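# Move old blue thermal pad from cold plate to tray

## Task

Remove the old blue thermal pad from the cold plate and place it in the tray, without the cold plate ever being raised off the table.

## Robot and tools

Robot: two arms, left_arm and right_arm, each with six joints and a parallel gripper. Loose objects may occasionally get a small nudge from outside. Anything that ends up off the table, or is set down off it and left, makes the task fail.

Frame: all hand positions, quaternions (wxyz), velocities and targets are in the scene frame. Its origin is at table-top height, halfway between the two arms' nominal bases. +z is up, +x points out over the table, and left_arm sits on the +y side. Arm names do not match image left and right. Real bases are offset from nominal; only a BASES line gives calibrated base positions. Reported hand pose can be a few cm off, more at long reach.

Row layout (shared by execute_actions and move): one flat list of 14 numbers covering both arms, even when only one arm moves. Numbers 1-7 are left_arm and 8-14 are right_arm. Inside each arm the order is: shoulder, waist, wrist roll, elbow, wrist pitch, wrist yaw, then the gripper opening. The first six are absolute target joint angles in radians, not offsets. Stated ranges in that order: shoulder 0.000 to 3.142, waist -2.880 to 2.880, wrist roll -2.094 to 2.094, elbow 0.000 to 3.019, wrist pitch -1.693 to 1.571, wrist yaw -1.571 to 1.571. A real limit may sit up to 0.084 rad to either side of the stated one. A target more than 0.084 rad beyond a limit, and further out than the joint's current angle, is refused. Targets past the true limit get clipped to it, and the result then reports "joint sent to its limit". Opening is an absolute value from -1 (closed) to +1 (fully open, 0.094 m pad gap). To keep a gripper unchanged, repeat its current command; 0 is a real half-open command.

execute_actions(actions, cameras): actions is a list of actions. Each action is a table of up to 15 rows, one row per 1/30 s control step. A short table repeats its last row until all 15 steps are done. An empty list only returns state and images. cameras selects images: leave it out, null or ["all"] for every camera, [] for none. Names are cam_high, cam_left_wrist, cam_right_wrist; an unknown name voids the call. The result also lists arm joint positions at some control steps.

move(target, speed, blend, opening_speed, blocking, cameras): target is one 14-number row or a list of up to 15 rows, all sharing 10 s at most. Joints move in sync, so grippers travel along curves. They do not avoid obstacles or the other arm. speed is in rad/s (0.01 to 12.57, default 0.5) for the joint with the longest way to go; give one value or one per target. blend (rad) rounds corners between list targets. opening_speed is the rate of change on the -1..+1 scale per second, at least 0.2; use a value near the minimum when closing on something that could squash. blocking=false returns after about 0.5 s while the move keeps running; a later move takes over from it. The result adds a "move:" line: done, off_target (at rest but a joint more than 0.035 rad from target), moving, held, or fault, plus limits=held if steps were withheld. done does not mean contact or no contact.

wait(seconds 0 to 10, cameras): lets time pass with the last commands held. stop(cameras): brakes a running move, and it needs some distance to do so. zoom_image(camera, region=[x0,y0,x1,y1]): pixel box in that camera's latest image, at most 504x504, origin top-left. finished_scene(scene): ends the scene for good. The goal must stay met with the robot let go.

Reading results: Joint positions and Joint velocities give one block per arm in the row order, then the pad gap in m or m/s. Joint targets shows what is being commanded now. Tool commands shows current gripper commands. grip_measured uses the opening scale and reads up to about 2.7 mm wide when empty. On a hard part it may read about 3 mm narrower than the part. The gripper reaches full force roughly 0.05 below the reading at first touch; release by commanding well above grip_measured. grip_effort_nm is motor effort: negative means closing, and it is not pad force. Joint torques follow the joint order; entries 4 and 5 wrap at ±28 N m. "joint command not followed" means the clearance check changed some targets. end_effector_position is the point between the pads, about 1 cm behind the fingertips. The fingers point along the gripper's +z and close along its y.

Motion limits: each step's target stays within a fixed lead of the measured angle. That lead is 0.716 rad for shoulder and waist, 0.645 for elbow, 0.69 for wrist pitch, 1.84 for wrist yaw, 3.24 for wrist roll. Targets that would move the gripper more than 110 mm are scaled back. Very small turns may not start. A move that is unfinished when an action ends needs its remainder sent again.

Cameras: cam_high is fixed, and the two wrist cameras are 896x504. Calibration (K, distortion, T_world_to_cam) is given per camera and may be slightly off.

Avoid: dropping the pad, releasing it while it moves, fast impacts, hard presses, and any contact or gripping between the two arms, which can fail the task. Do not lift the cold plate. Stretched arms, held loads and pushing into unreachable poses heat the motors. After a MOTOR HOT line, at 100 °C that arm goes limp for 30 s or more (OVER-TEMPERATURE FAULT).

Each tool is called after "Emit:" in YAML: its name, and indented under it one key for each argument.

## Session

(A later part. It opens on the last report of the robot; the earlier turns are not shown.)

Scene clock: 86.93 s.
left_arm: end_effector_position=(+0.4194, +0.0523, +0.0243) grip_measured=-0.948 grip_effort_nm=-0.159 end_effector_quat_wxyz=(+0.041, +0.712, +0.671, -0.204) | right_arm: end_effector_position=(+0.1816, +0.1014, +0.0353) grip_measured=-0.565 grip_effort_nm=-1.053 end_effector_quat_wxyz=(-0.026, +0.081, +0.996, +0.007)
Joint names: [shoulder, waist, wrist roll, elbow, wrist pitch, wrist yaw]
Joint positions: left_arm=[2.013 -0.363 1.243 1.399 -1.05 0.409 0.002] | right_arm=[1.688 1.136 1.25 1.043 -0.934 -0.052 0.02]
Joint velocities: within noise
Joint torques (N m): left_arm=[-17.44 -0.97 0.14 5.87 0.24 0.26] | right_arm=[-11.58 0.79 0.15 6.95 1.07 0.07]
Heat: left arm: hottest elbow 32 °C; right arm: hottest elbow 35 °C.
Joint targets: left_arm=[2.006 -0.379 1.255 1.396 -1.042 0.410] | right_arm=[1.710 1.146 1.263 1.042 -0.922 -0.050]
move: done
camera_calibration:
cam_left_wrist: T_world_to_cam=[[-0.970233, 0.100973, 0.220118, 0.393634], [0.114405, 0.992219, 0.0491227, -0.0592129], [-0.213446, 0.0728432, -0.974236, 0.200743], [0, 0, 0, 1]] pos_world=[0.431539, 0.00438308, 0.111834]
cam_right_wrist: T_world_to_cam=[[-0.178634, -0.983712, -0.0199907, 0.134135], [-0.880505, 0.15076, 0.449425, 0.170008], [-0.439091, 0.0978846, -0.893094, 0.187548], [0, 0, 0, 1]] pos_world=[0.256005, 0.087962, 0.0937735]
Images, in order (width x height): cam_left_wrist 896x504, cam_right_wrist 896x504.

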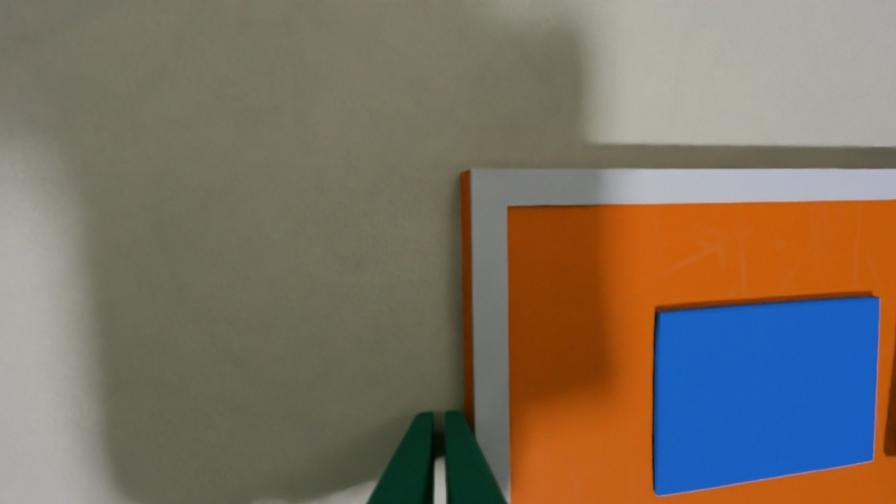

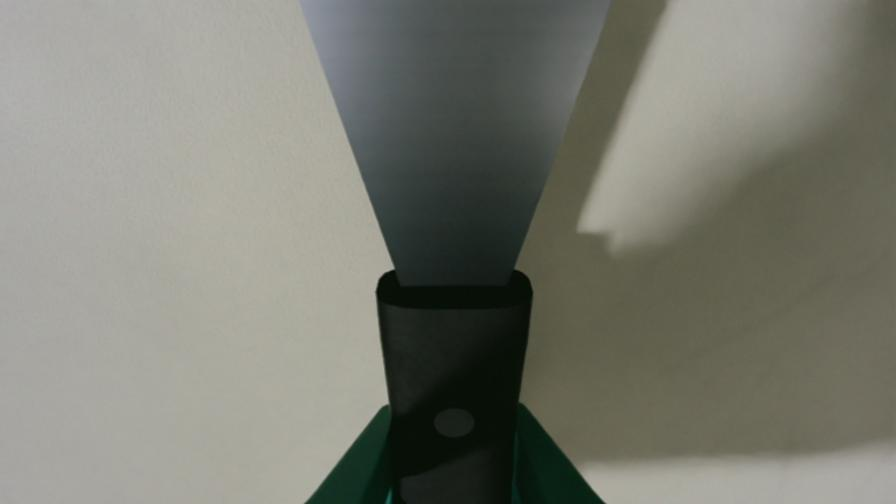

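Emit:
move:
  target:
    - [2.006,-0.379,1.255,1.396,-1.042,0.41,-0.95, 1.678,1.138,1.240,1.042,-0.930,-0.050,-0.85]
    - [2.006,-0.379,1.255,1.396,-1.042,0.41,-0.95, 1.660,1.118,1.169,1.029,-0.958,-0.050,-0.85]
  speed: [0.15, 0.06]
  cameras: ["cam_left_wrist", "cam_right_wrist"]

Emit:
zoom_image:
  camera: "cam_left_wrist"
  region: [600, 200, 896, 504]

Scene clock: 94.53 s.
left_arm: end_effector_position=(+0.4194, +0.0523, +0.0243) grip_measured=-0.948 grip_effort_nm=-0.154 end_effector_quat_wxyz=(+0.041, +0.712, +0.671, -0.204) | right_arm: end_effector_position=(+0.1802, +0.0931, +0.0358) grip_measured=-0.565 grip_effort_nm=-1.057 end_effector_quat_wxyz=(-0.029, +0.050, +0.998, +0.001)
Joint names: [shoulder, waist, wrist roll, elbow, wrist pitch, wrist yaw]
Joint positions: left_arm=[2.013 -0.363 1.243 1.399 -1.05 0.409 0.002] | right_arm=[1.677 1.13 1.182 1.031 -0.947 -0.052 0.02]
Joint velocities: within noise
Joint torques (N m): left_arm=[-17.44 -1.03 0.14 5.86 0.24 0.26] | right_arm=[-14.56 -1.03 -0.12 6.89 0.12 0.07]
Heat: left arm: hottest elbow 32 °C; right arm: hottest elbow 34 °C.
Joint targets: left_arm=[2.006 -0.379 1.255 1.396 -1.042 0.410] | right_arm=[1.660 1.118 1.169 1.029 -0.958 -0.050]
move: done
camera_calibration:
cam_left_wrist: T_world_to_cam=[[-0.970233, 0.100973, 0.220118, 0.393634], [0.114405, 0.992219, 0.0491227, -0.0592129], [-0.213446, 0.0728432, -0.974236, 0.200743], [0, 0, 0, 1]] pos_world=[0.431539, 0.00438308, 0.111834]
cam_right_wrist: T_world_to_cam=[[-0.117344, -0.993048, -0.00927827, 0.115174], [-0.885396, 0.100383, 0.453869, 0.175209], [-0.449782, 0.0614738, -0.89102, 0.193405], [0, 0, 0, 1]] pos_world=[0.255634, 0.0848962, 0.0938747]
Images, in order (width x height): cam_left_wrist 896x504, cam_right_wrist 896x504.

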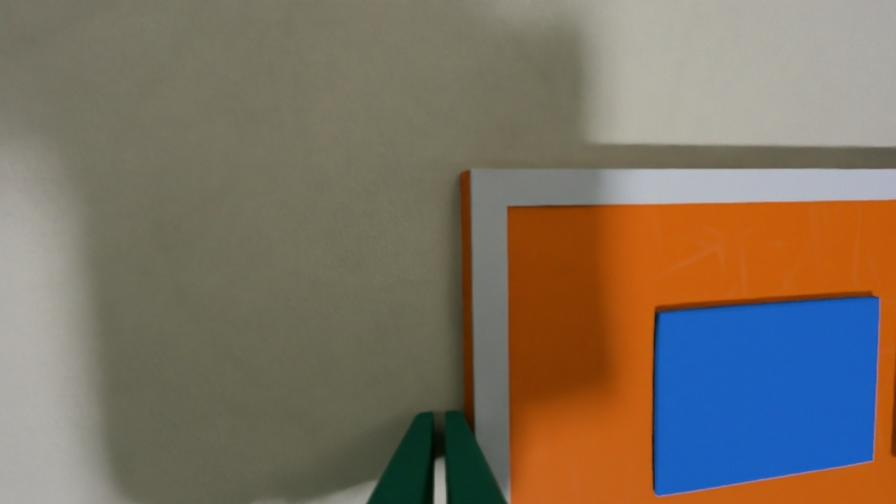

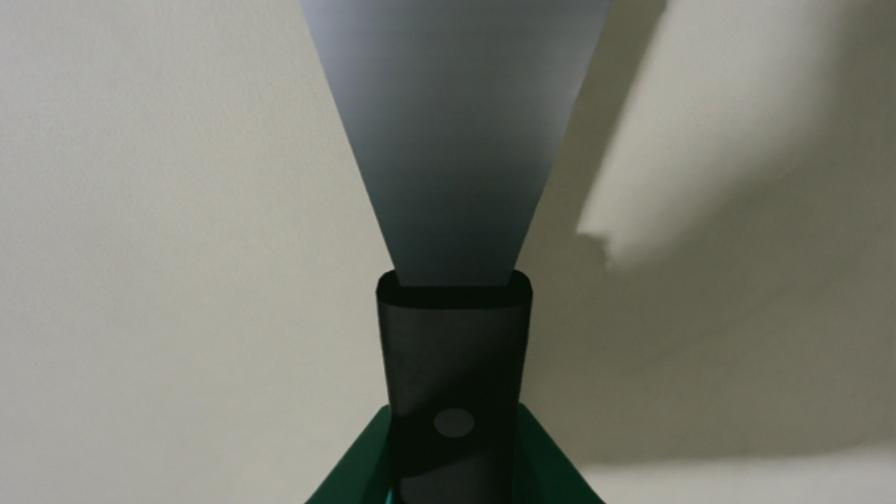

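Scaled by 1.658 from the camera's 896x504 image, which has a finer 1280x720 frame.

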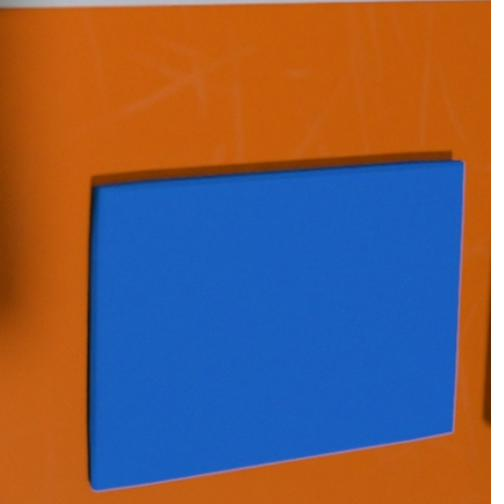

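Emit:
move:
  target:
    - [2.006,-0.379,1.255,1.396,-1.042,0.41,-0.95, 1.682,1.118,1.169,1.060,-0.945,-0.050,-0.85]
    - [2.006,-0.379,1.255,1.396,-1.042,0.41,-0.95, 1.709,1.106,1.157,1.075,-0.929,-0.050,-0.85]
  speed: [0.15, 0.05]
  cameras: ["cam_left_wrist"]

Emit:
zoom_image:
  camera: "cam_left_wrist"
  region: [600, 200, 896, 504]

Scene clock: 98.77 s.
left_arm: end_effector_position=(+0.4194, +0.0523, +0.0243) grip_measured=-0.948 grip_effort_nm=-0.154 end_effector_quat_wxyz=(+0.041, +0.712, +0.671, -0.204) | right_arm: end_effector_position=(+0.1869, +0.0944, +0.0343) grip_measured=-0.565 grip_effort_nm=-1.057 end_effector_quat_wxyz=(-0.027, +0.050, +0.998, +0.003)
Joint names: [shoulder, waist, wrist roll, elbow, wrist pitch, wrist yaw]
Joint positions: left_arm=[2.013 -0.363 1.243 1.399 -1.05 0.409 0.002] | right_arm=[1.687 1.117 1.17 1.038 -0.941 -0.052 0.02]
Joint velocities: within noise
Joint torques (N m): left_arm=[-17.44 -0.97 0.13 5.89 0.25 0.26] | right_arm=[-11.46 -1.03 -0.11 9.77 1.06 0.07]
Heat: left arm: hottest elbow 32 °C; right arm: hottest elbow 34 °C.
Joint targets: left_arm=[2.006 -0.379 1.255 1.396 -1.042 0.410] | right_arm=[1.709 1.106 1.157 1.075 -0.929 -0.050]
move: off_target (right_arm); right_arm: the elbow is farthest, 0.037 rad from its target
camera_calibration:
cam_left_wrist: T_world_to_cam=[[-0.970233, 0.100973, 0.220118, 0.393634], [0.114405, 0.992219, 0.0491227, -0.0592129], [-0.213446, 0.0728432, -0.974236, 0.200743], [0, 0, 0, 1]] pos_world=[0.431539, 0.00438308, 0.111834]
Images, in order (width x height): cam_left_wrist 896x504.

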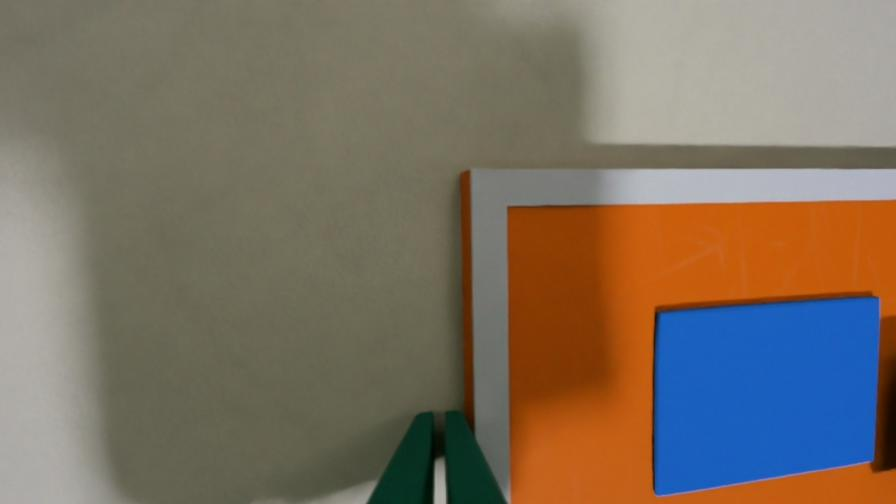

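Scaled by 1.658 from the camera's 896x504 image, which has a finer 1280x720 frame.

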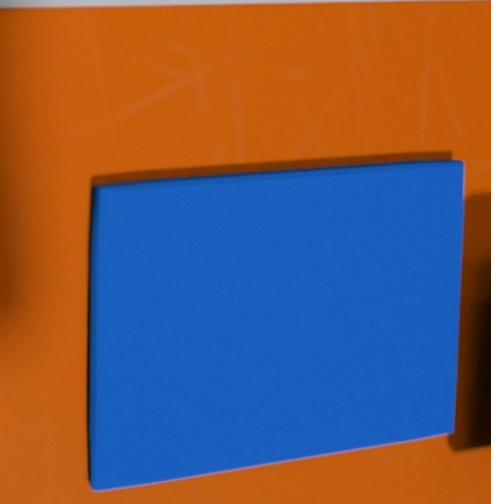

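Emit:
move:
  target: [2.006,-0.379,1.255,1.396,-1.042,0.41,-0.95, 1.709,1.106,1.210,1.075,-0.929,-0.050,-0.85]
  speed: 0.1
  cameras: ["cam_left_wrist"]

Emit:
zoom_image:
  camera: "cam_left_wrist"
  region: [780, 260, 896, 500]

Scene clock: 103.03 s.
left_arm: end_effector_position=(+0.4194, +0.0523, +0.0243) grip_measured=-0.948 grip_effort_nm=-0.154 end_effector_quat_wxyz=(+0.041, +0.712, +0.671, -0.204) | right_arm: end_effector_position=(+0.1870, +0.0946, +0.0343) grip_measured=-0.565 grip_effort_nm=-1.057 end_effector_quat_wxyz=(-0.027, +0.064, +0.998, +0.003)
Joint names: [shoulder, waist, wrist roll, elbow, wrist pitch, wrist yaw]
Joint positions: left_arm=[2.013 -0.363 1.243 1.399 -1.05 0.409 0.002] | right_arm=[1.687 1.117 1.197 1.038 -0.94 -0.052 0.02]
Joint velocities: within noise
Joint torques (N m): left_arm=[-17.44 -1.03 0.14 5.86 0.25 0.27] | right_arm=[-11.52 -0.97 0.17 9.8 1.03 0.07]
Heat: left arm: hottest elbow 32 °C; right arm: hottest elbow 34 °C.
Joint targets: left_arm=[2.006 -0.379 1.255 1.396 -1.042 0.410] | right_arm=[1.709 1.106 1.210 1.075 -0.929 -0.050]
move: off_target (right_arm); right_arm: the elbow is farthest, 0.037 rad from its target
camera_calibration:
cam_left_wrist: T_world_to_cam=[[-0.970233, 0.100973, 0.220118, 0.393634], [0.114405, 0.992219, 0.0491227, -0.0592129], [-0.213446, 0.0728432, -0.974236, 0.200743], [0, 0, 0, 1]] pos_world=[0.431539, 0.00438308, 0.111834]
Images, in order (width x height): cam_left_wrist 896x504.

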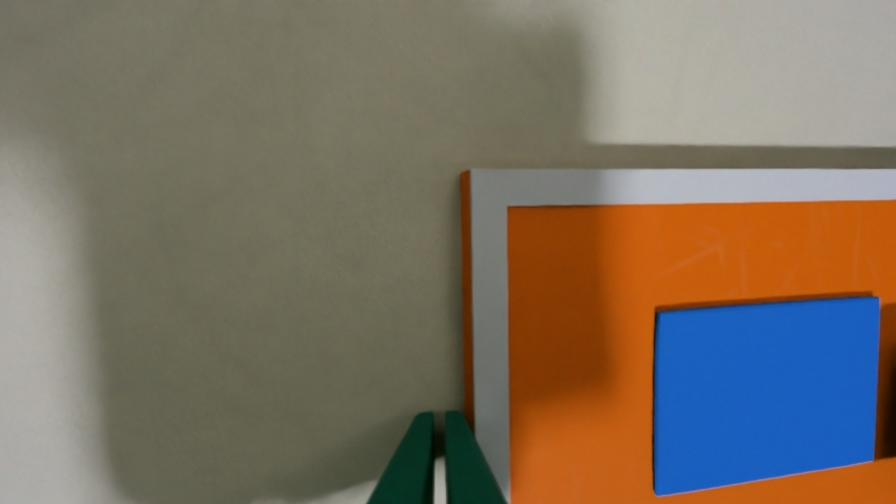

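Scaled by 2.100 from the camera's 896x504 image, which has a finer 1280x720 frame.

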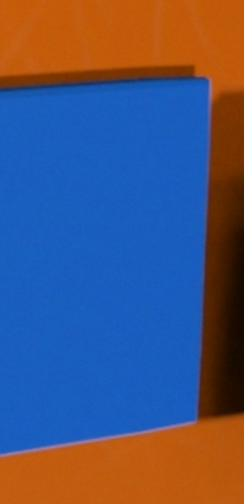

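Emit:
move:
  target: [2.006,-0.379,1.255,1.396,-1.042,0.41,-0.95, 1.724,1.080,1.159,1.086,-0.924,-0.050,-0.85]
  speed: 0.05
  cameras: ["cam_left_wrist"]

Emit:
zoom_image:
  camera: "cam_left_wrist"
  region: [600, 200, 896, 504]

Scene clock: 106.03 s.
left_arm: end_effector_position=(+0.4194, +0.0523, +0.0243) grip_measured=-0.948 grip_effort_nm=-0.149 end_effector_quat_wxyz=(+0.041, +0.712, +0.671, -0.204) | right_arm: end_effector_position=(+0.1992, +0.0932, +0.0317) grip_measured=-0.565 grip_effort_nm=-1.062 end_effector_quat_wxyz=(-0.027, +0.064, +0.998, +0.004)
Joint names: [shoulder, waist, wrist roll, elbow, wrist pitch, wrist yaw]
Joint positions: left_arm=[2.013 -0.363 1.243 1.399 -1.05 0.409 0.002] | right_arm=[1.701 1.091 1.172 1.049 -0.936 -0.052 0.02]
Joint velocities: within noise
Joint torques (N m): left_arm=[-17.49 -0.97 0.14 5.87 0.24 0.26] | right_arm=[-11.58 -0.97 -0.11 9.83 1.05 0.07]
Heat: left arm: hottest elbow 32 °C; right arm: hottest elbow 34 °C.
Joint targets: left_arm=[2.006 -0.379 1.255 1.396 -1.042 0.410] | right_arm=[1.724 1.080 1.159 1.086 -0.924 -0.050]
move: off_target (right_arm); right_arm: the elbow is farthest, 0.037 rad from its target
camera_calibration:
cam_left_wrist: T_world_to_cam=[[-0.970233, 0.100973, 0.220118, 0.393634], [0.114405, 0.992219, 0.0491227, -0.0592129], [-0.213446, 0.0728432, -0.974236, 0.200743], [0, 0, 0, 1]] pos_world=[0.431539, 0.00438308, 0.111834]
Images, in order (width x height): cam_left_wrist 896x504.

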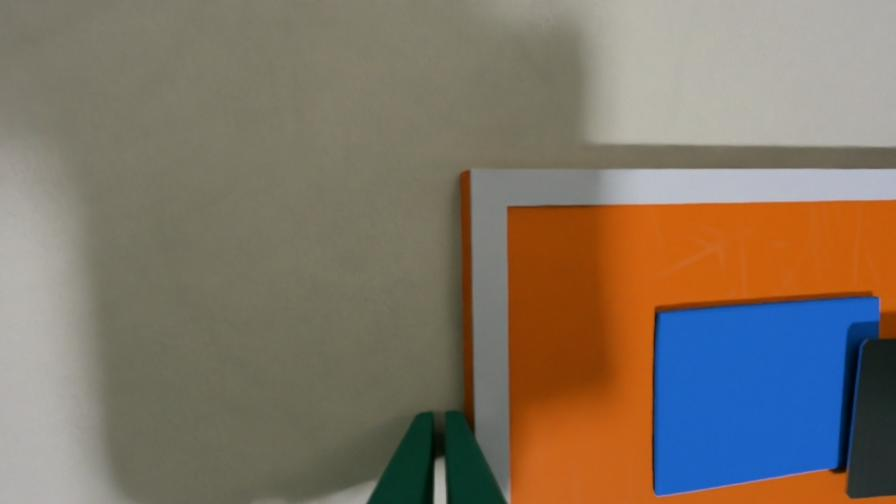

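Scaled by 1.658 from the camera's 896x504 image, which has a finer 1280x720 frame.

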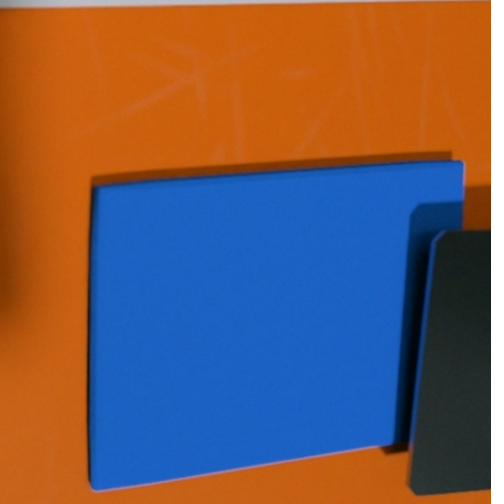

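Emit:
zoom_image:
  camera: "cam_left_wrist"
  region: [796, 290, 896, 504]

Scaled by 2.355 from the camera's 896x504 image, which has a finer 1280x720 frame.

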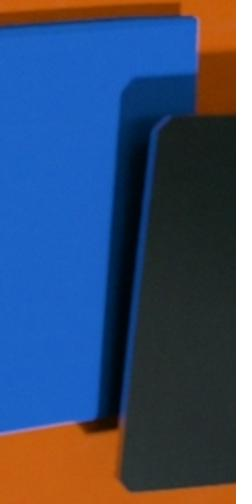

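Emit:
move:
  target:
    - [2.006,-0.379,1.255,1.396,-1.042,0.41,-0.95, 1.690,1.084,1.159,1.060,-0.930,-0.060,-0.85]
    - [2.006,-0.379,1.255,1.396,-1.042,0.41,-0.95, 1.644,1.084,1.123,1.019,-0.988,-0.107,-0.85]
  speed: [0.2, 0.06]
  cameras: ["cam_left_wrist", "cam_right_wrist"]

Emit:
zoom_image:
  camera: "cam_left_wrist"
  region: [796, 260, 896, 504]

Scene clock: 122.60 s.
left_arm: end_effector_position=(+0.4193, +0.0521, +0.0243) grip_measured=-0.948 grip_effort_nm=-0.159 end_effector_quat_wxyz=(+0.041, +0.712, +0.671, -0.204) | right_arm: end_effector_position=(+0.1818, +0.0811, +0.0406) grip_measured=-0.565 grip_effort_nm=-1.053 end_effector_quat_wxyz=(-0.057, +0.047, +0.997, +0.004)
Joint names: [shoulder, waist, wrist roll, elbow, wrist pitch, wrist yaw]
Joint positions: left_arm=[2.013 -0.363 1.243 1.399 -1.05 0.409 0.002] | right_arm=[1.661 1.091 1.136 1.021 -0.977 -0.105 0.02]
Joint velocities: within noise
Joint torques (N m): left_arm=[-17.38 -0.97 0.14 5.87 0.25 0.26] | right_arm=[-14.15 -0.67 -0.12 6.89 0.1 -0.18]
Heat: left arm: hottest elbow 32 °C; right arm: hottest elbow 34 °C.
Joint targets: left_arm=[2.006 -0.379 1.255 1.396 -1.042 0.410] | right_arm=[1.644 1.084 1.123 1.019 -0.988 -0.107]
move: done
camera_calibration:
cam_left_wrist: T_world_to_cam=[[-0.970206, 0.101364, 0.220056, 0.393551], [0.114806, 0.992172, 0.0491454, -0.059178], [-0.213352, 0.072945, -0.974248, 0.200697], [0, 0, 0, 1]] pos_world=[0.431439, 0.00418296, 0.111834]
cam_right_wrist: T_world_to_cam=[[-0.11232, -0.993599, -0.0120495, 0.102723], [-0.858922, 0.0909837, 0.503959, 0.169559], [-0.499637, 0.0669541, -0.863643, 0.206622], [0, 0, 0, 1]] pos_world=[0.260412, 0.0728039, 0.0942349]
Images, in order (width x height): cam_left_wrist 896x504, cam_right_wrist 896x504.

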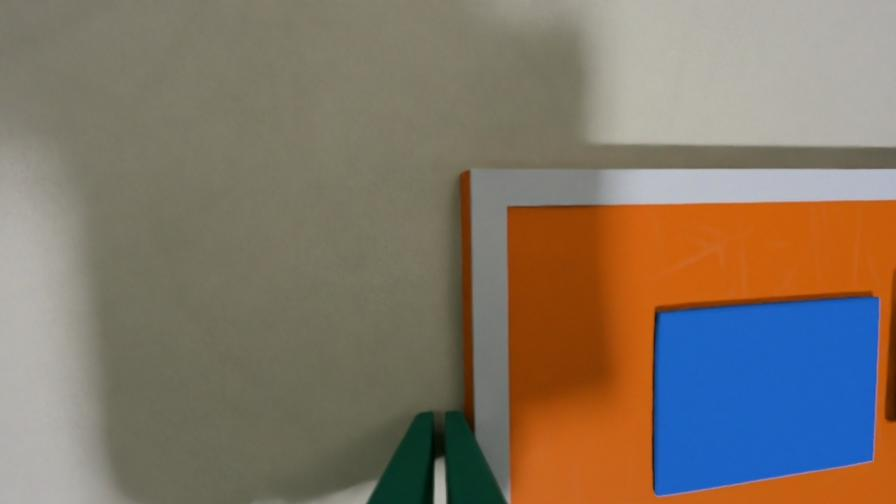

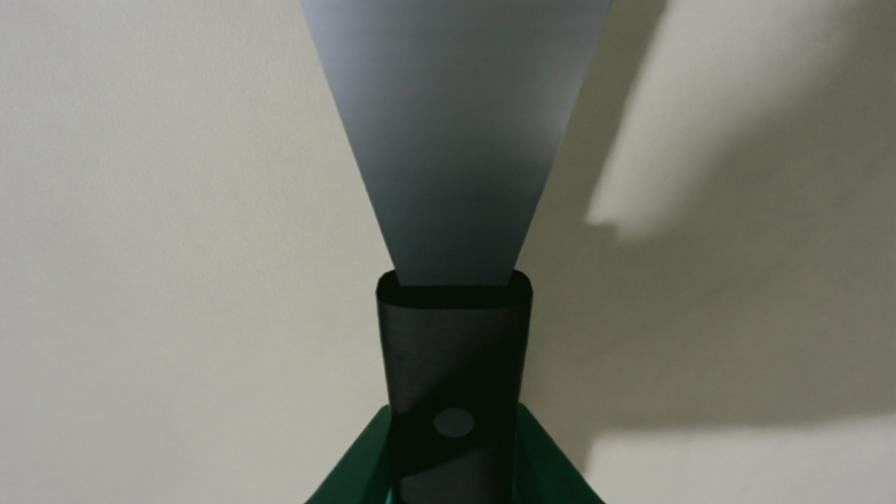

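Scaled by 2.066 from the camera's 896x504 image, which has a finer 1280x720 frame.

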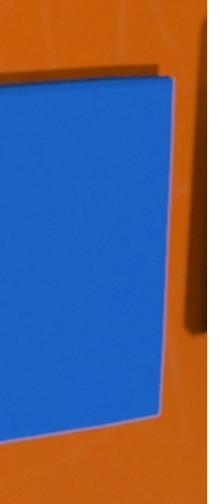

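Emit:
move:
  target:
    - [2.006,-0.379,1.255,1.396,-1.042,0.41,-0.95, 1.672,1.084,1.123,1.019,-0.975,-0.107,-0.85]
    - [2.006,-0.379,1.255,1.396,-1.042,0.41,-0.95, 1.693,1.084,1.123,1.019,-0.955,-0.107,-0.85]
  speed: [0.2, 0.05]
  cameras: ["cam_left_wrist", "cam_right_wrist"]

Emit:
zoom_image:
  camera: "cam_left_wrist"
  region: [796, 260, 896, 504]

Scene clock: 129.90 s.
left_arm: end_effector_position=(+0.4193, +0.0521, +0.0243) grip_measured=-0.948 grip_effort_nm=-0.159 end_effector_quat_wxyz=(+0.041, +0.712, +0.671, -0.204) | right_arm: end_effector_position=(+0.1824, +0.0823, +0.0361) grip_measured=-0.565 grip_effort_nm=-1.048 end_effector_quat_wxyz=(-0.057, +0.046, +0.997, +0.004)
Joint names: [shoulder, waist, wrist roll, elbow, wrist pitch, wrist yaw]
Joint positions: left_arm=[2.013 -0.363 1.243 1.399 -1.05 0.409 0.002] | right_arm=[1.672 1.091 1.135 1.021 -0.967 -0.105 0.02]
Joint velocities: within noise
Joint torques (N m): left_arm=[-17.49 -0.97 0.15 5.85 0.25 0.26] | right_arm=[-11.28 -0.67 -0.11 6.78 1.01 -0.16]
Heat: left arm: hottest elbow 32 °C; right arm: hottest elbow 34 °C.
Joint targets: left_arm=[2.006 -0.379 1.255 1.396 -1.042 0.410] | right_arm=[1.693 1.084 1.123 1.019 -0.955 -0.107]
move: done
camera_calibration:
cam_left_wrist: T_world_to_cam=[[-0.970206, 0.101364, 0.220056, 0.393551], [0.114806, 0.992172, 0.0491454, -0.059178], [-0.213352, 0.072945, -0.974248, 0.200697], [0, 0, 0, 1]] pos_world=[0.431439, 0.00418296, 0.111834]
cam_right_wrist: T_world_to_cam=[[-0.111179, -0.993733, -0.0116147, 0.103711], [-0.85867, 0.0901713, 0.504534, 0.172304], [-0.500325, 0.0660668, -0.863314, 0.203128], [0, 0, 0, 1]] pos_world=[0.261112, 0.0741045, 0.0896346]
Images, in order (width x height): cam_left_wrist 896x504, cam_right_wrist 896x504.

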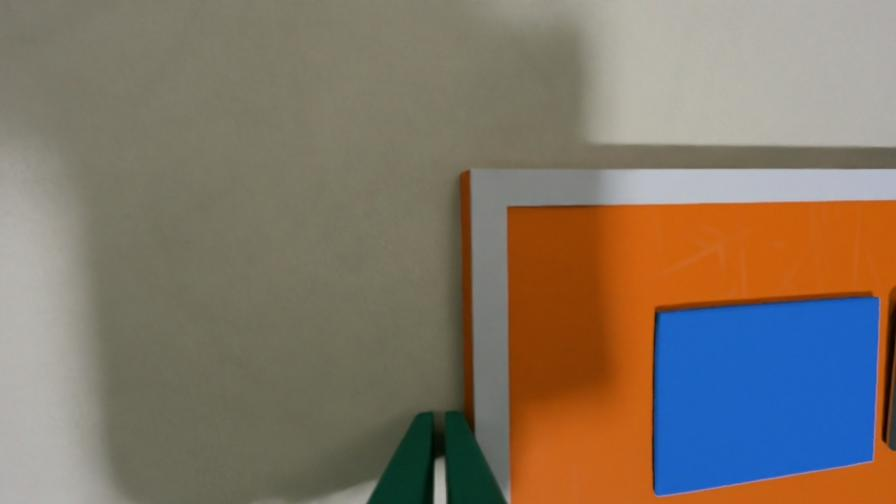

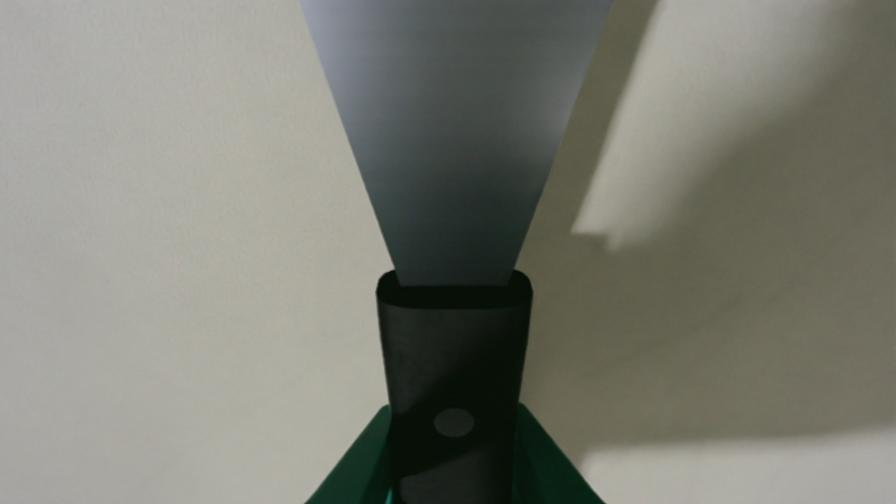

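Scaled by 2.066 from the camera's 896x504 image, which has a finer 1280x720 frame.

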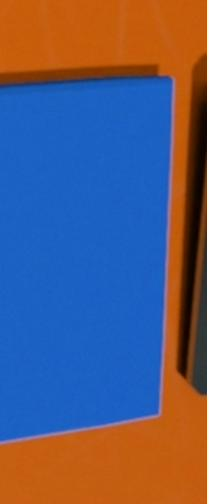

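Emit:
move:
  target:
    - [2.006,-0.379,1.255,1.396,-1.042,0.41,-0.95, 1.695,1.082,1.122,1.050,-0.955,-0.107,-0.85]
    - [2.006,-0.379,1.255,1.396,-1.042,0.41,-0.95, 1.710,1.054,1.097,1.072,-0.951,-0.107,-0.85]
  speed: [0.2, 0.05]
  cameras: ["cam_left_wrist", "cam_right_wrist"]

Emit:
zoom_image:
  camera: "cam_left_wrist"
  region: [696, 260, 896, 504]

Scene clock: 133.30 s.
left_arm: end_effector_position=(+0.4199, +0.0518, +0.0245) grip_measured=-0.948 grip_effort_nm=-0.154 end_effector_quat_wxyz=(+0.042, +0.712, +0.670, -0.203) | right_arm: end_effector_position=(+0.1907, +0.0820, +0.0335) grip_measured=-0.565 grip_effort_nm=-1.057 end_effector_quat_wxyz=(-0.059, +0.047, +0.997, +0.005)
Joint names: [shoulder, waist, wrist roll, elbow, wrist pitch, wrist yaw]
Joint positions: left_arm=[2.013 -0.363 1.243 1.399 -1.047 0.409 0.002] | right_arm=[1.685 1.073 1.116 1.031 -0.965 -0.108 0.02]
Joint velocities: within noise
Joint torques (N m): left_arm=[-17.44 -0.91 0.14 5.87 0.14 0.27] | right_arm=[-11.22 -1.67 -0.19 10.06 1.09 -0.01]
Heat: left arm: hottest elbow 32 °C; right arm: hottest elbow 34 °C.
Joint targets: left_arm=[2.006 -0.379 1.255 1.396 -1.042 0.410] | right_arm=[1.710 1.054 1.097 1.072 -0.951 -0.107]
move: off_target (right_arm); right_arm: the elbow is farthest, 0.041 rad from its target
camera_calibration:
cam_left_wrist: T_world_to_cam=[[-0.970818, 0.101593, 0.217236, 0.394375], [0.114631, 0.992236, 0.0482493, -0.058951], [-0.210647, 0.0717431, -0.974926, 0.199874], [0, 0, 0, 1]] pos_world=[0.431727, 0.00408803, 0.112035]
cam_right_wrist: T_world_to_cam=[[-0.111568, -0.993671, -0.0130831, 0.104455], [-0.85672, 0.0895036, 0.507956, 0.180277], [-0.50357, 0.0678803, -0.861284, 0.205551], [0, 0, 0, 1]] pos_world=[0.26961, 0.0737051, 0.0868314]
Images, in order (width x height): cam_left_wrist 896x504, cam_right_wrist 896x504.

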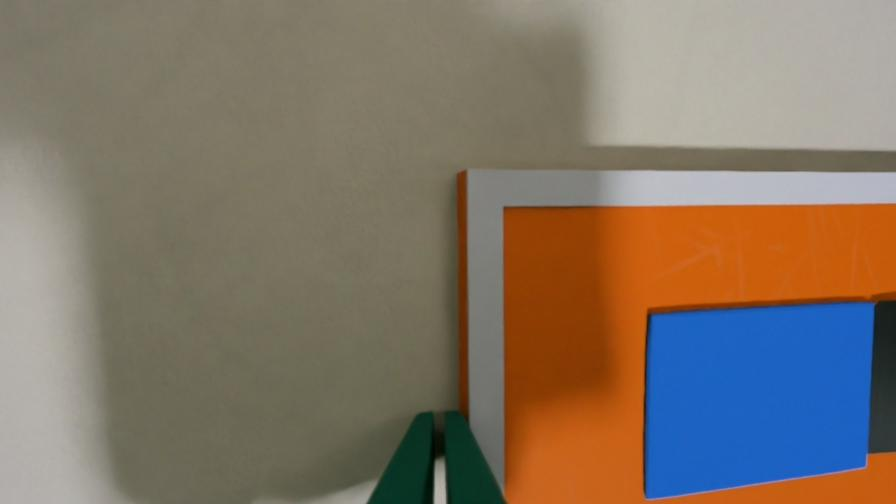

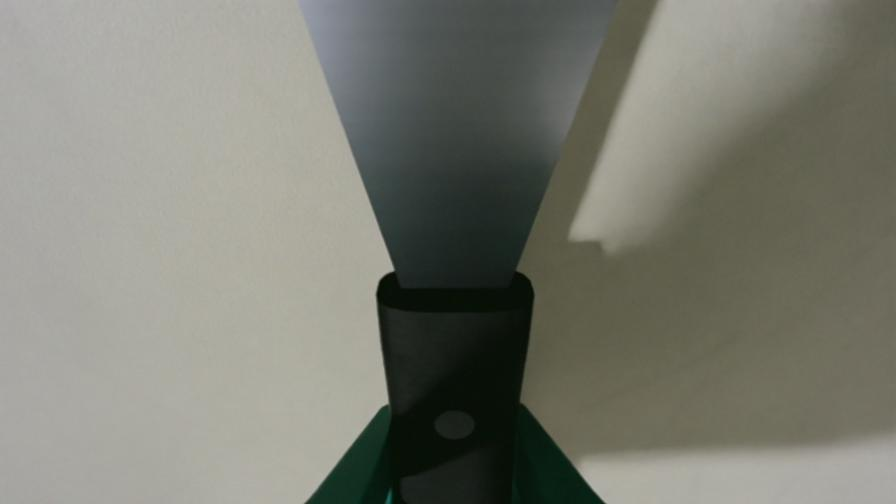

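Scaled by 2.066 from the camera's 896x504 image, which has a finer 1280x720 frame.

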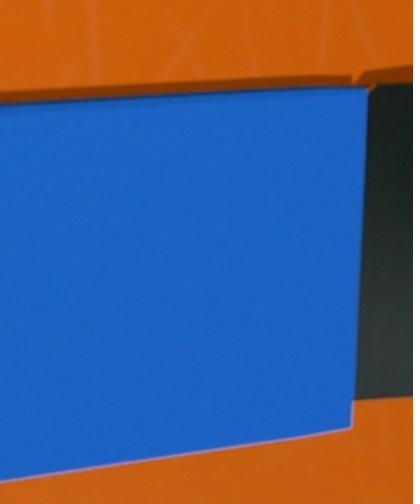

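Emit:
move:
  target: [2.006,-0.379,1.255,1.396,-1.042,0.41,-0.95, 1.726,1.029,1.072,1.090,-0.953,-0.107,-0.85]
  speed: 0.05
  cameras: ["cam_left_wrist", "cam_right_wrist"]

Emit:
zoom_image:
  camera: "cam_left_wrist"
  region: [596, 260, 896, 504]

Scene clock: 136.10 s.
left_arm: end_effector_position=(+0.4230, +0.0509, +0.0246) grip_measured=-0.948 grip_effort_nm=-0.129 end_effector_quat_wxyz=(+0.048, +0.714, +0.669, -0.199) | right_arm: end_effector_position=(+0.1964, +0.0832, +0.0315) grip_measured=-0.565 grip_effort_nm=-1.053 end_effector_quat_wxyz=(-0.063, +0.045, +0.997, +0.006)
Joint names: [shoulder, waist, wrist roll, elbow, wrist pitch, wrist yaw]
Joint positions: left_arm=[2.012 -0.363 1.244 1.399 -1.034 0.406 0.002] | right_arm=[1.699 1.06 1.099 1.042 -0.965 -0.116 0.02]
Joint velocities: within noise
Joint torques (N m): left_arm=[-17.44 -0.91 0.14 5.91 -0.32 0.35] | right_arm=[-11.11 -2.55 -0.29 10.59 1.02 0.32]
Heat: left arm: hottest elbow 32 °C; right arm: hottest elbow 34 °C.
Joint targets: left_arm=[2.006 -0.379 1.255 1.396 -1.042 0.410] | right_arm=[1.726 1.029 1.072 1.090 -0.953 -0.107]
move: off_target (right_arm); right_arm: the elbow is farthest, 0.048 rad from its target
camera_calibration:
cam_left_wrist: T_world_to_cam=[[-0.973803, 0.103213, 0.202618, 0.399044], [0.114847, 0.992295, 0.0464942, -0.0585015], [-0.196258, 0.0685463, -0.978153, 0.19493], [0, 0, 0, 1]] pos_world=[0.433566, 0.00350228, 0.112538]
cam_right_wrist: T_world_to_cam=[[-0.108774, -0.993933, -0.0162744, 0.105813], [-0.853158, 0.0849406, 0.51469, 0.185562], [-0.510185, 0.0698696, -0.857222, 0.207542], [0, 0, 0, 1]] pos_world=[0.275708, 0.0749088, 0.0841248]
Images, in order (width x height): cam_left_wrist 896x504, cam_right_wrist 896x504.

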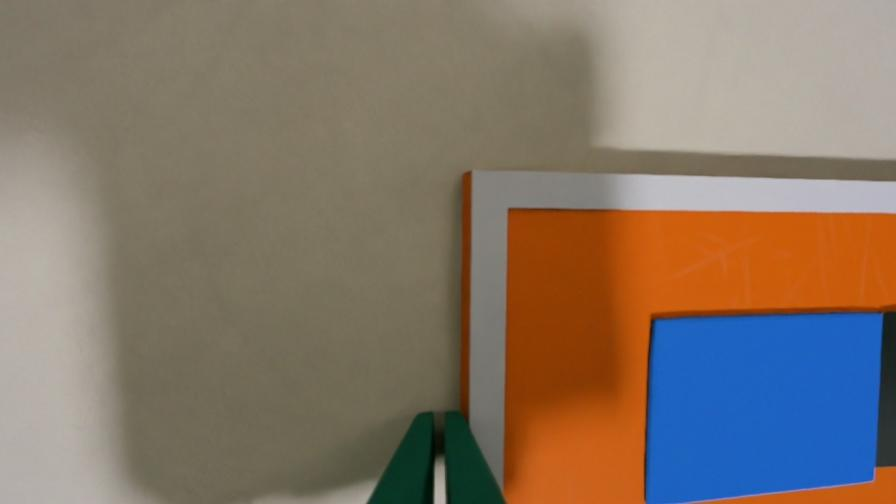

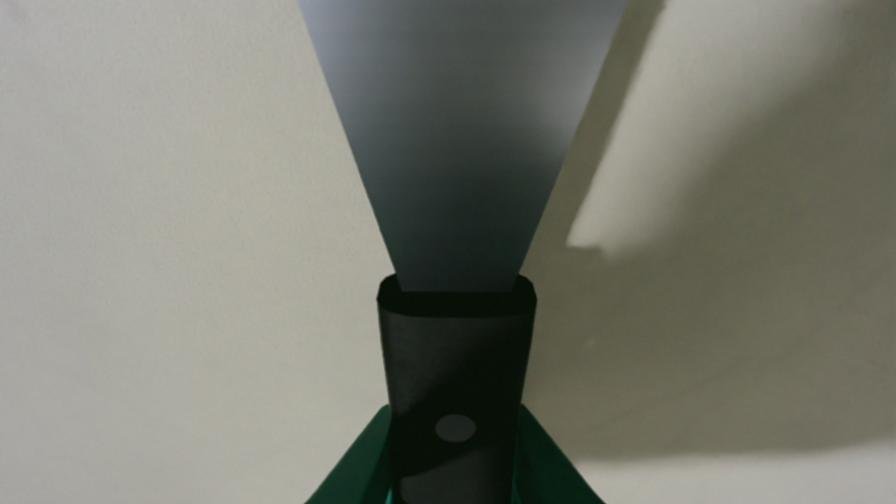

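Scaled by 1.680 from the camera's 896x504 image, which has a finer 1280x720 frame.

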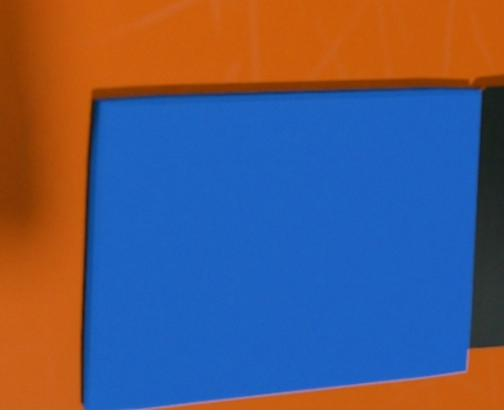

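Emit:
zoom_image:
  camera: "cam_left_wrist"
  region: [836, 290, 896, 504]

Scaled by 2.355 from the camera's 896x504 image, which has a finer 1280x720 frame.

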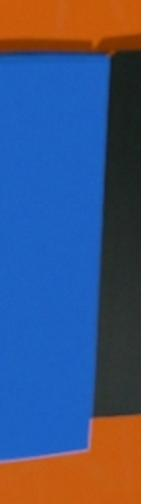

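Emit:
move:
  target:
    - [2.006,-0.379,1.255,1.396,-1.042,0.41,-0.95, 1.692,1.055,1.100,1.055,-0.960,-0.115,-0.85]
    - [2.006,-0.379,1.255,1.396,-1.042,0.41,-0.95, 1.652,1.062,1.106,1.007,-0.906,-0.145,-0.85]
  speed: [0.2, 0.06]
  cameras: ["cam_left_wrist", "cam_right_wrist"]

Emit:
zoom_image:
  camera: "cam_left_wrist"
  region: [796, 260, 896, 504]

Scene clock: 149.37 s.
left_arm: end_effector_position=(+0.4231, +0.0509, +0.0246) grip_measured=-0.948 grip_effort_nm=-0.125 end_effector_quat_wxyz=(+0.048, +0.714, +0.669, -0.199) | right_arm: end_effector_position=(+0.1928, +0.0851, +0.0351) grip_measured=-0.565 grip_effort_nm=-1.053 end_effector_quat_wxyz=(-0.062, +0.045, +0.996, +0.033)
Joint names: [shoulder, waist, wrist roll, elbow, wrist pitch, wrist yaw]
Joint positions: left_arm=[2.012 -0.363 1.245 1.399 -1.034 0.407 0.002] | right_arm=[1.667 1.059 1.103 1.01 -0.918 -0.141 0.02]
Joint velocities: within noise
Joint torques (N m): left_arm=[-17.32 -0.97 0.12 5.91 -0.39 0.34] | right_arm=[-14.21 0.21 0.05 6.76 1.06 -0.29]
Heat: left arm: hottest elbow 32 °C; right arm: hottest elbow 35 °C.
Joint targets: left_arm=[2.006 -0.379 1.255 1.396 -1.042 0.410] | right_arm=[1.652 1.062 1.106 1.007 -0.906 -0.145]
move: done
camera_calibration:
cam_left_wrist: T_world_to_cam=[[-0.973803, 0.104382, 0.202019, 0.399095], [0.115864, 0.992207, 0.0458388, -0.0587764], [-0.19566, 0.0680447, -0.978308, 0.194794], [0, 0, 0, 1]] pos_world=[0.433563, 0.0034052, 0.112638]
cam_right_wrist: T_world_to_cam=[[-0.112674, -0.991264, -0.0685602, 0.109724], [-0.854679, 0.0614946, 0.515502, 0.182753], [-0.506782, 0.116681, -0.854141, 0.203934], [0, 0, 0, 1]] pos_world=[0.271908, 0.0737318, 0.0875019]
Images, in order (width x height): cam_left_wrist 896x504, cam_right_wrist 896x504.

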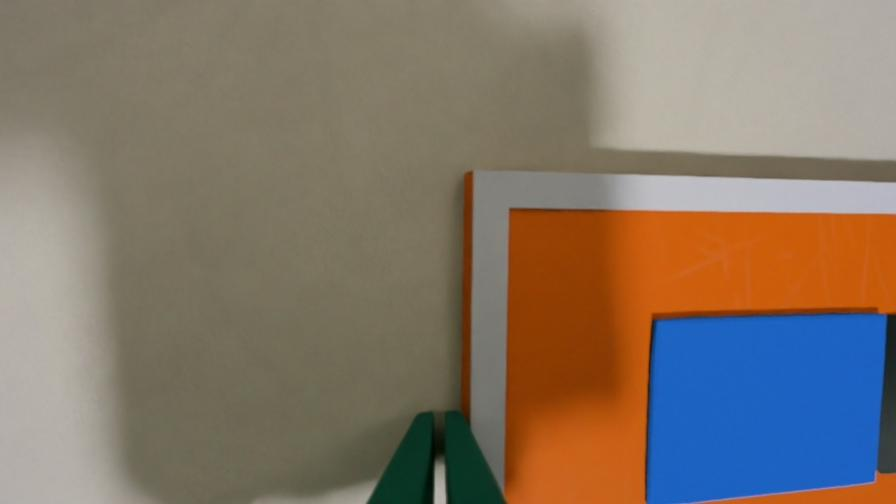

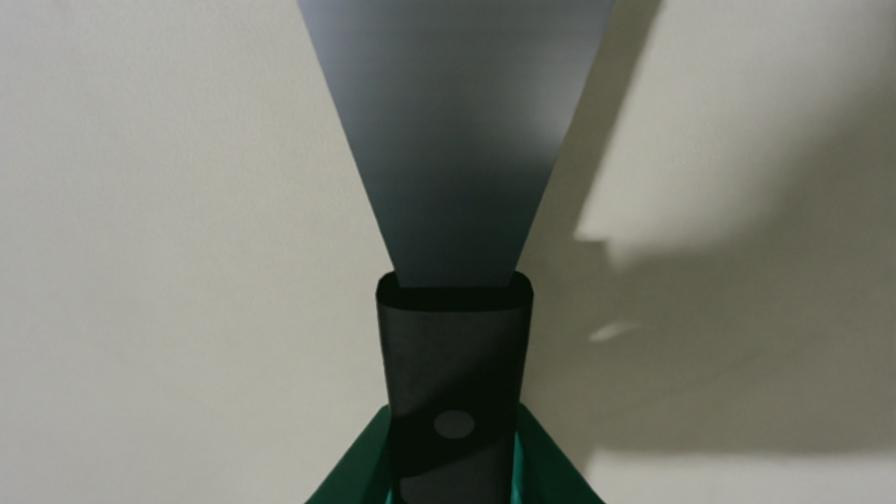

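Scaled by 2.066 from the camera's 896x504 image, which has a finer 1280x720 frame.

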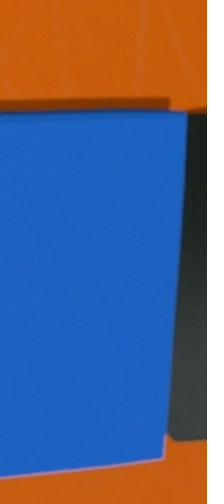

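Emit:
zoom_image:
  camera: "cam_left_wrist"
  region: [846, 440, 896, 500]

Emit:
zoom_image:
  camera: "cam_left_wrist"
  region: [846, 290, 896, 350]

Scaled by 8.400 from the camera's 896x504 image, which has a finer 1280x720 frame.

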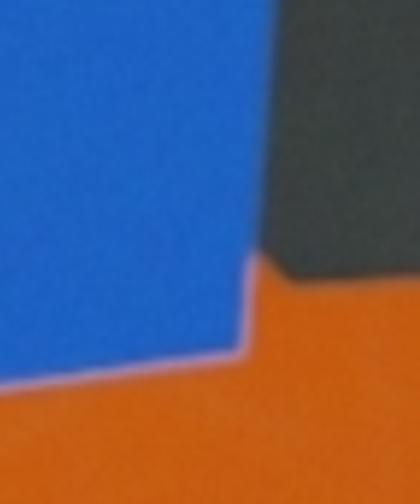

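Scaled by 8.400 from the camera's 896x504 image, which has a finer 1280x720 frame.

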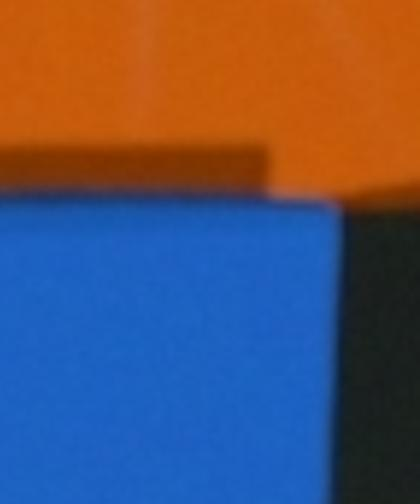

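Emit:
move:
  target:
    - [2.006,-0.379,1.255,1.396,-1.042,0.41,-0.95, 1.686,1.052,1.098,1.045,-0.906,-0.145,-0.85]
    - [2.006,-0.379,1.255,1.396,-1.042,0.41,-0.95, 1.706,1.010,1.058,1.072,-0.908,-0.145,-0.85]
  speed: [0.2, 0.05]
  cameras: ["cam_left_wrist", "cam_right_wrist"]

Emit:
zoom_image:
  camera: "cam_left_wrist"
  region: [796, 260, 896, 504]

Scene clock: 156.57 s.
left_arm: end_effector_position=(+0.4239, +0.0507, +0.0245) grip_measured=-0.948 grip_effort_nm=-0.120 end_effector_quat_wxyz=(+0.050, +0.715, +0.669, -0.198) | right_arm: end_effector_position=(+0.1988, +0.0864, +0.0337) grip_measured=-0.565 grip_effort_nm=-1.053 end_effector_quat_wxyz=(-0.068, +0.046, +0.996, +0.037)
Joint names: [shoulder, waist, wrist roll, elbow, wrist pitch, wrist yaw]
Joint positions: left_arm=[2.012 -0.363 1.245 1.399 -1.03 0.406 0.002] | right_arm=[1.679 1.043 1.087 1.02 -0.917 -0.155 0.02]
Joint velocities: within noise
Joint torques (N m): left_arm=[-17.38 -0.91 0.11 5.9 -0.49 0.38] | right_arm=[-10.99 -2.78 -0.31 10.91 0.98 0.35]
Heat: left arm: hottest elbow 32 °C; right arm: hottest elbow 35 °C.
Joint targets: left_arm=[2.006 -0.379 1.255 1.396 -1.042 0.410] | right_arm=[1.706 1.010 1.058 1.072 -0.908 -0.145]
move: off_target (right_arm); right_arm: the elbow is farthest, 0.052 rad from its target
camera_calibration:
cam_left_wrist: T_world_to_cam=[[-0.974591, 0.104564, 0.198087, 0.40038], [0.11576, 0.992222, 0.0457776, -0.0586786], [-0.19176, 0.067545, -0.979115, 0.193198], [0, 0, 0, 1]] pos_world=[0.434047, 0.00330737, 0.112539]
cam_right_wrist: T_world_to_cam=[[-0.114537, -0.990487, -0.0762697, 0.112116], [-0.848658, 0.0576489, 0.525792, 0.187322], [-0.516393, 0.124949, -0.847187, 0.206603], [0, 0, 0, 1]] pos_world=[0.278502, 0.0744357, 0.0850907]
Images, in order (width x height): cam_left_wrist 896x504, cam_right_wrist 896x504.

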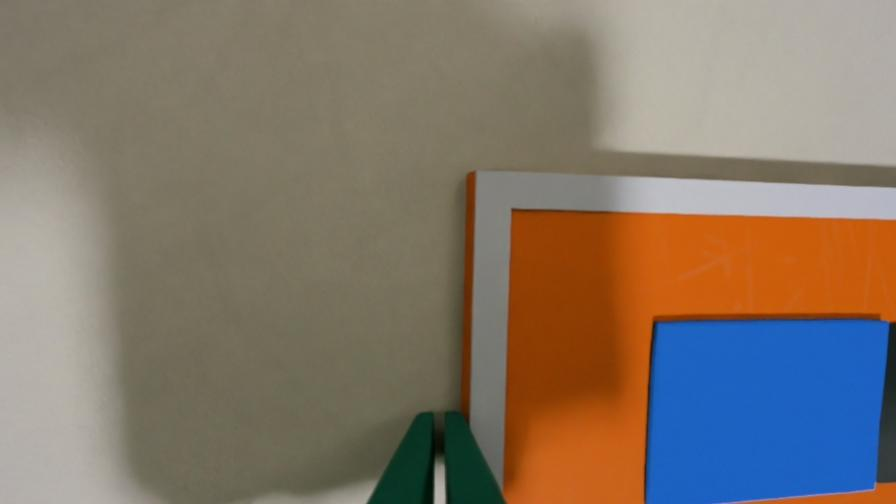

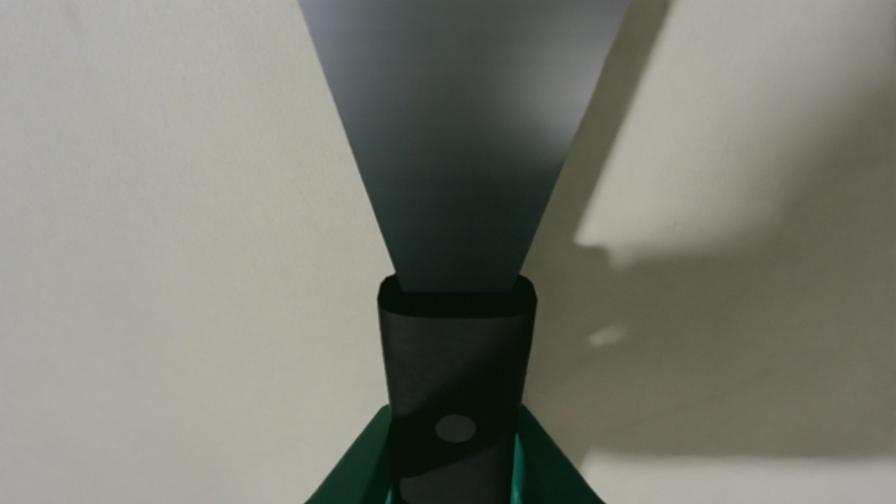

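Scaled by 2.066 from the camera's 896x504 image, which has a finer 1280x720 frame.

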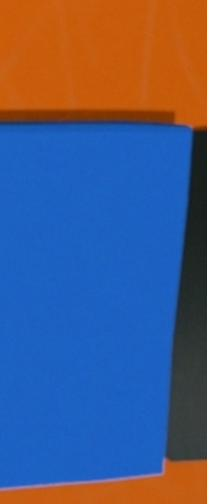

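Emit:
zoom_image:
  camera: "cam_left_wrist"
  region: [836, 440, 896, 504]

Emit:
zoom_image:
  camera: "cam_left_wrist"
  region: [836, 300, 896, 360]

Scaled by 7.875 from the camera's 896x504 image, which has a finer 1280x720 frame.

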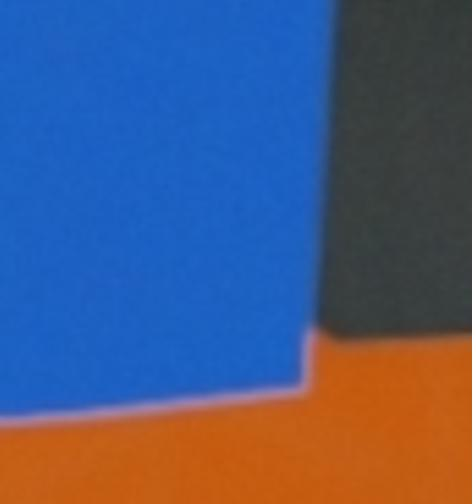

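Scaled by 8.400 from the camera's 896x504 image, which has a finer 1280x720 frame.

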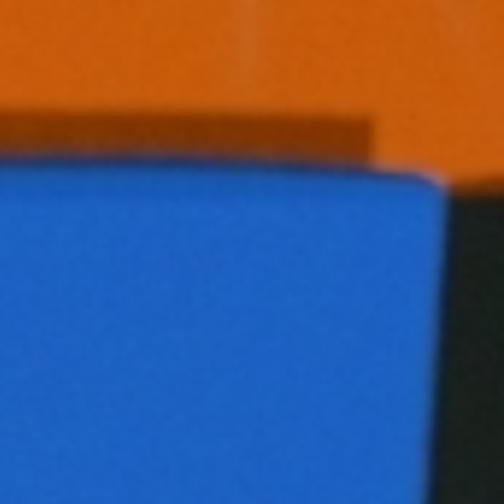

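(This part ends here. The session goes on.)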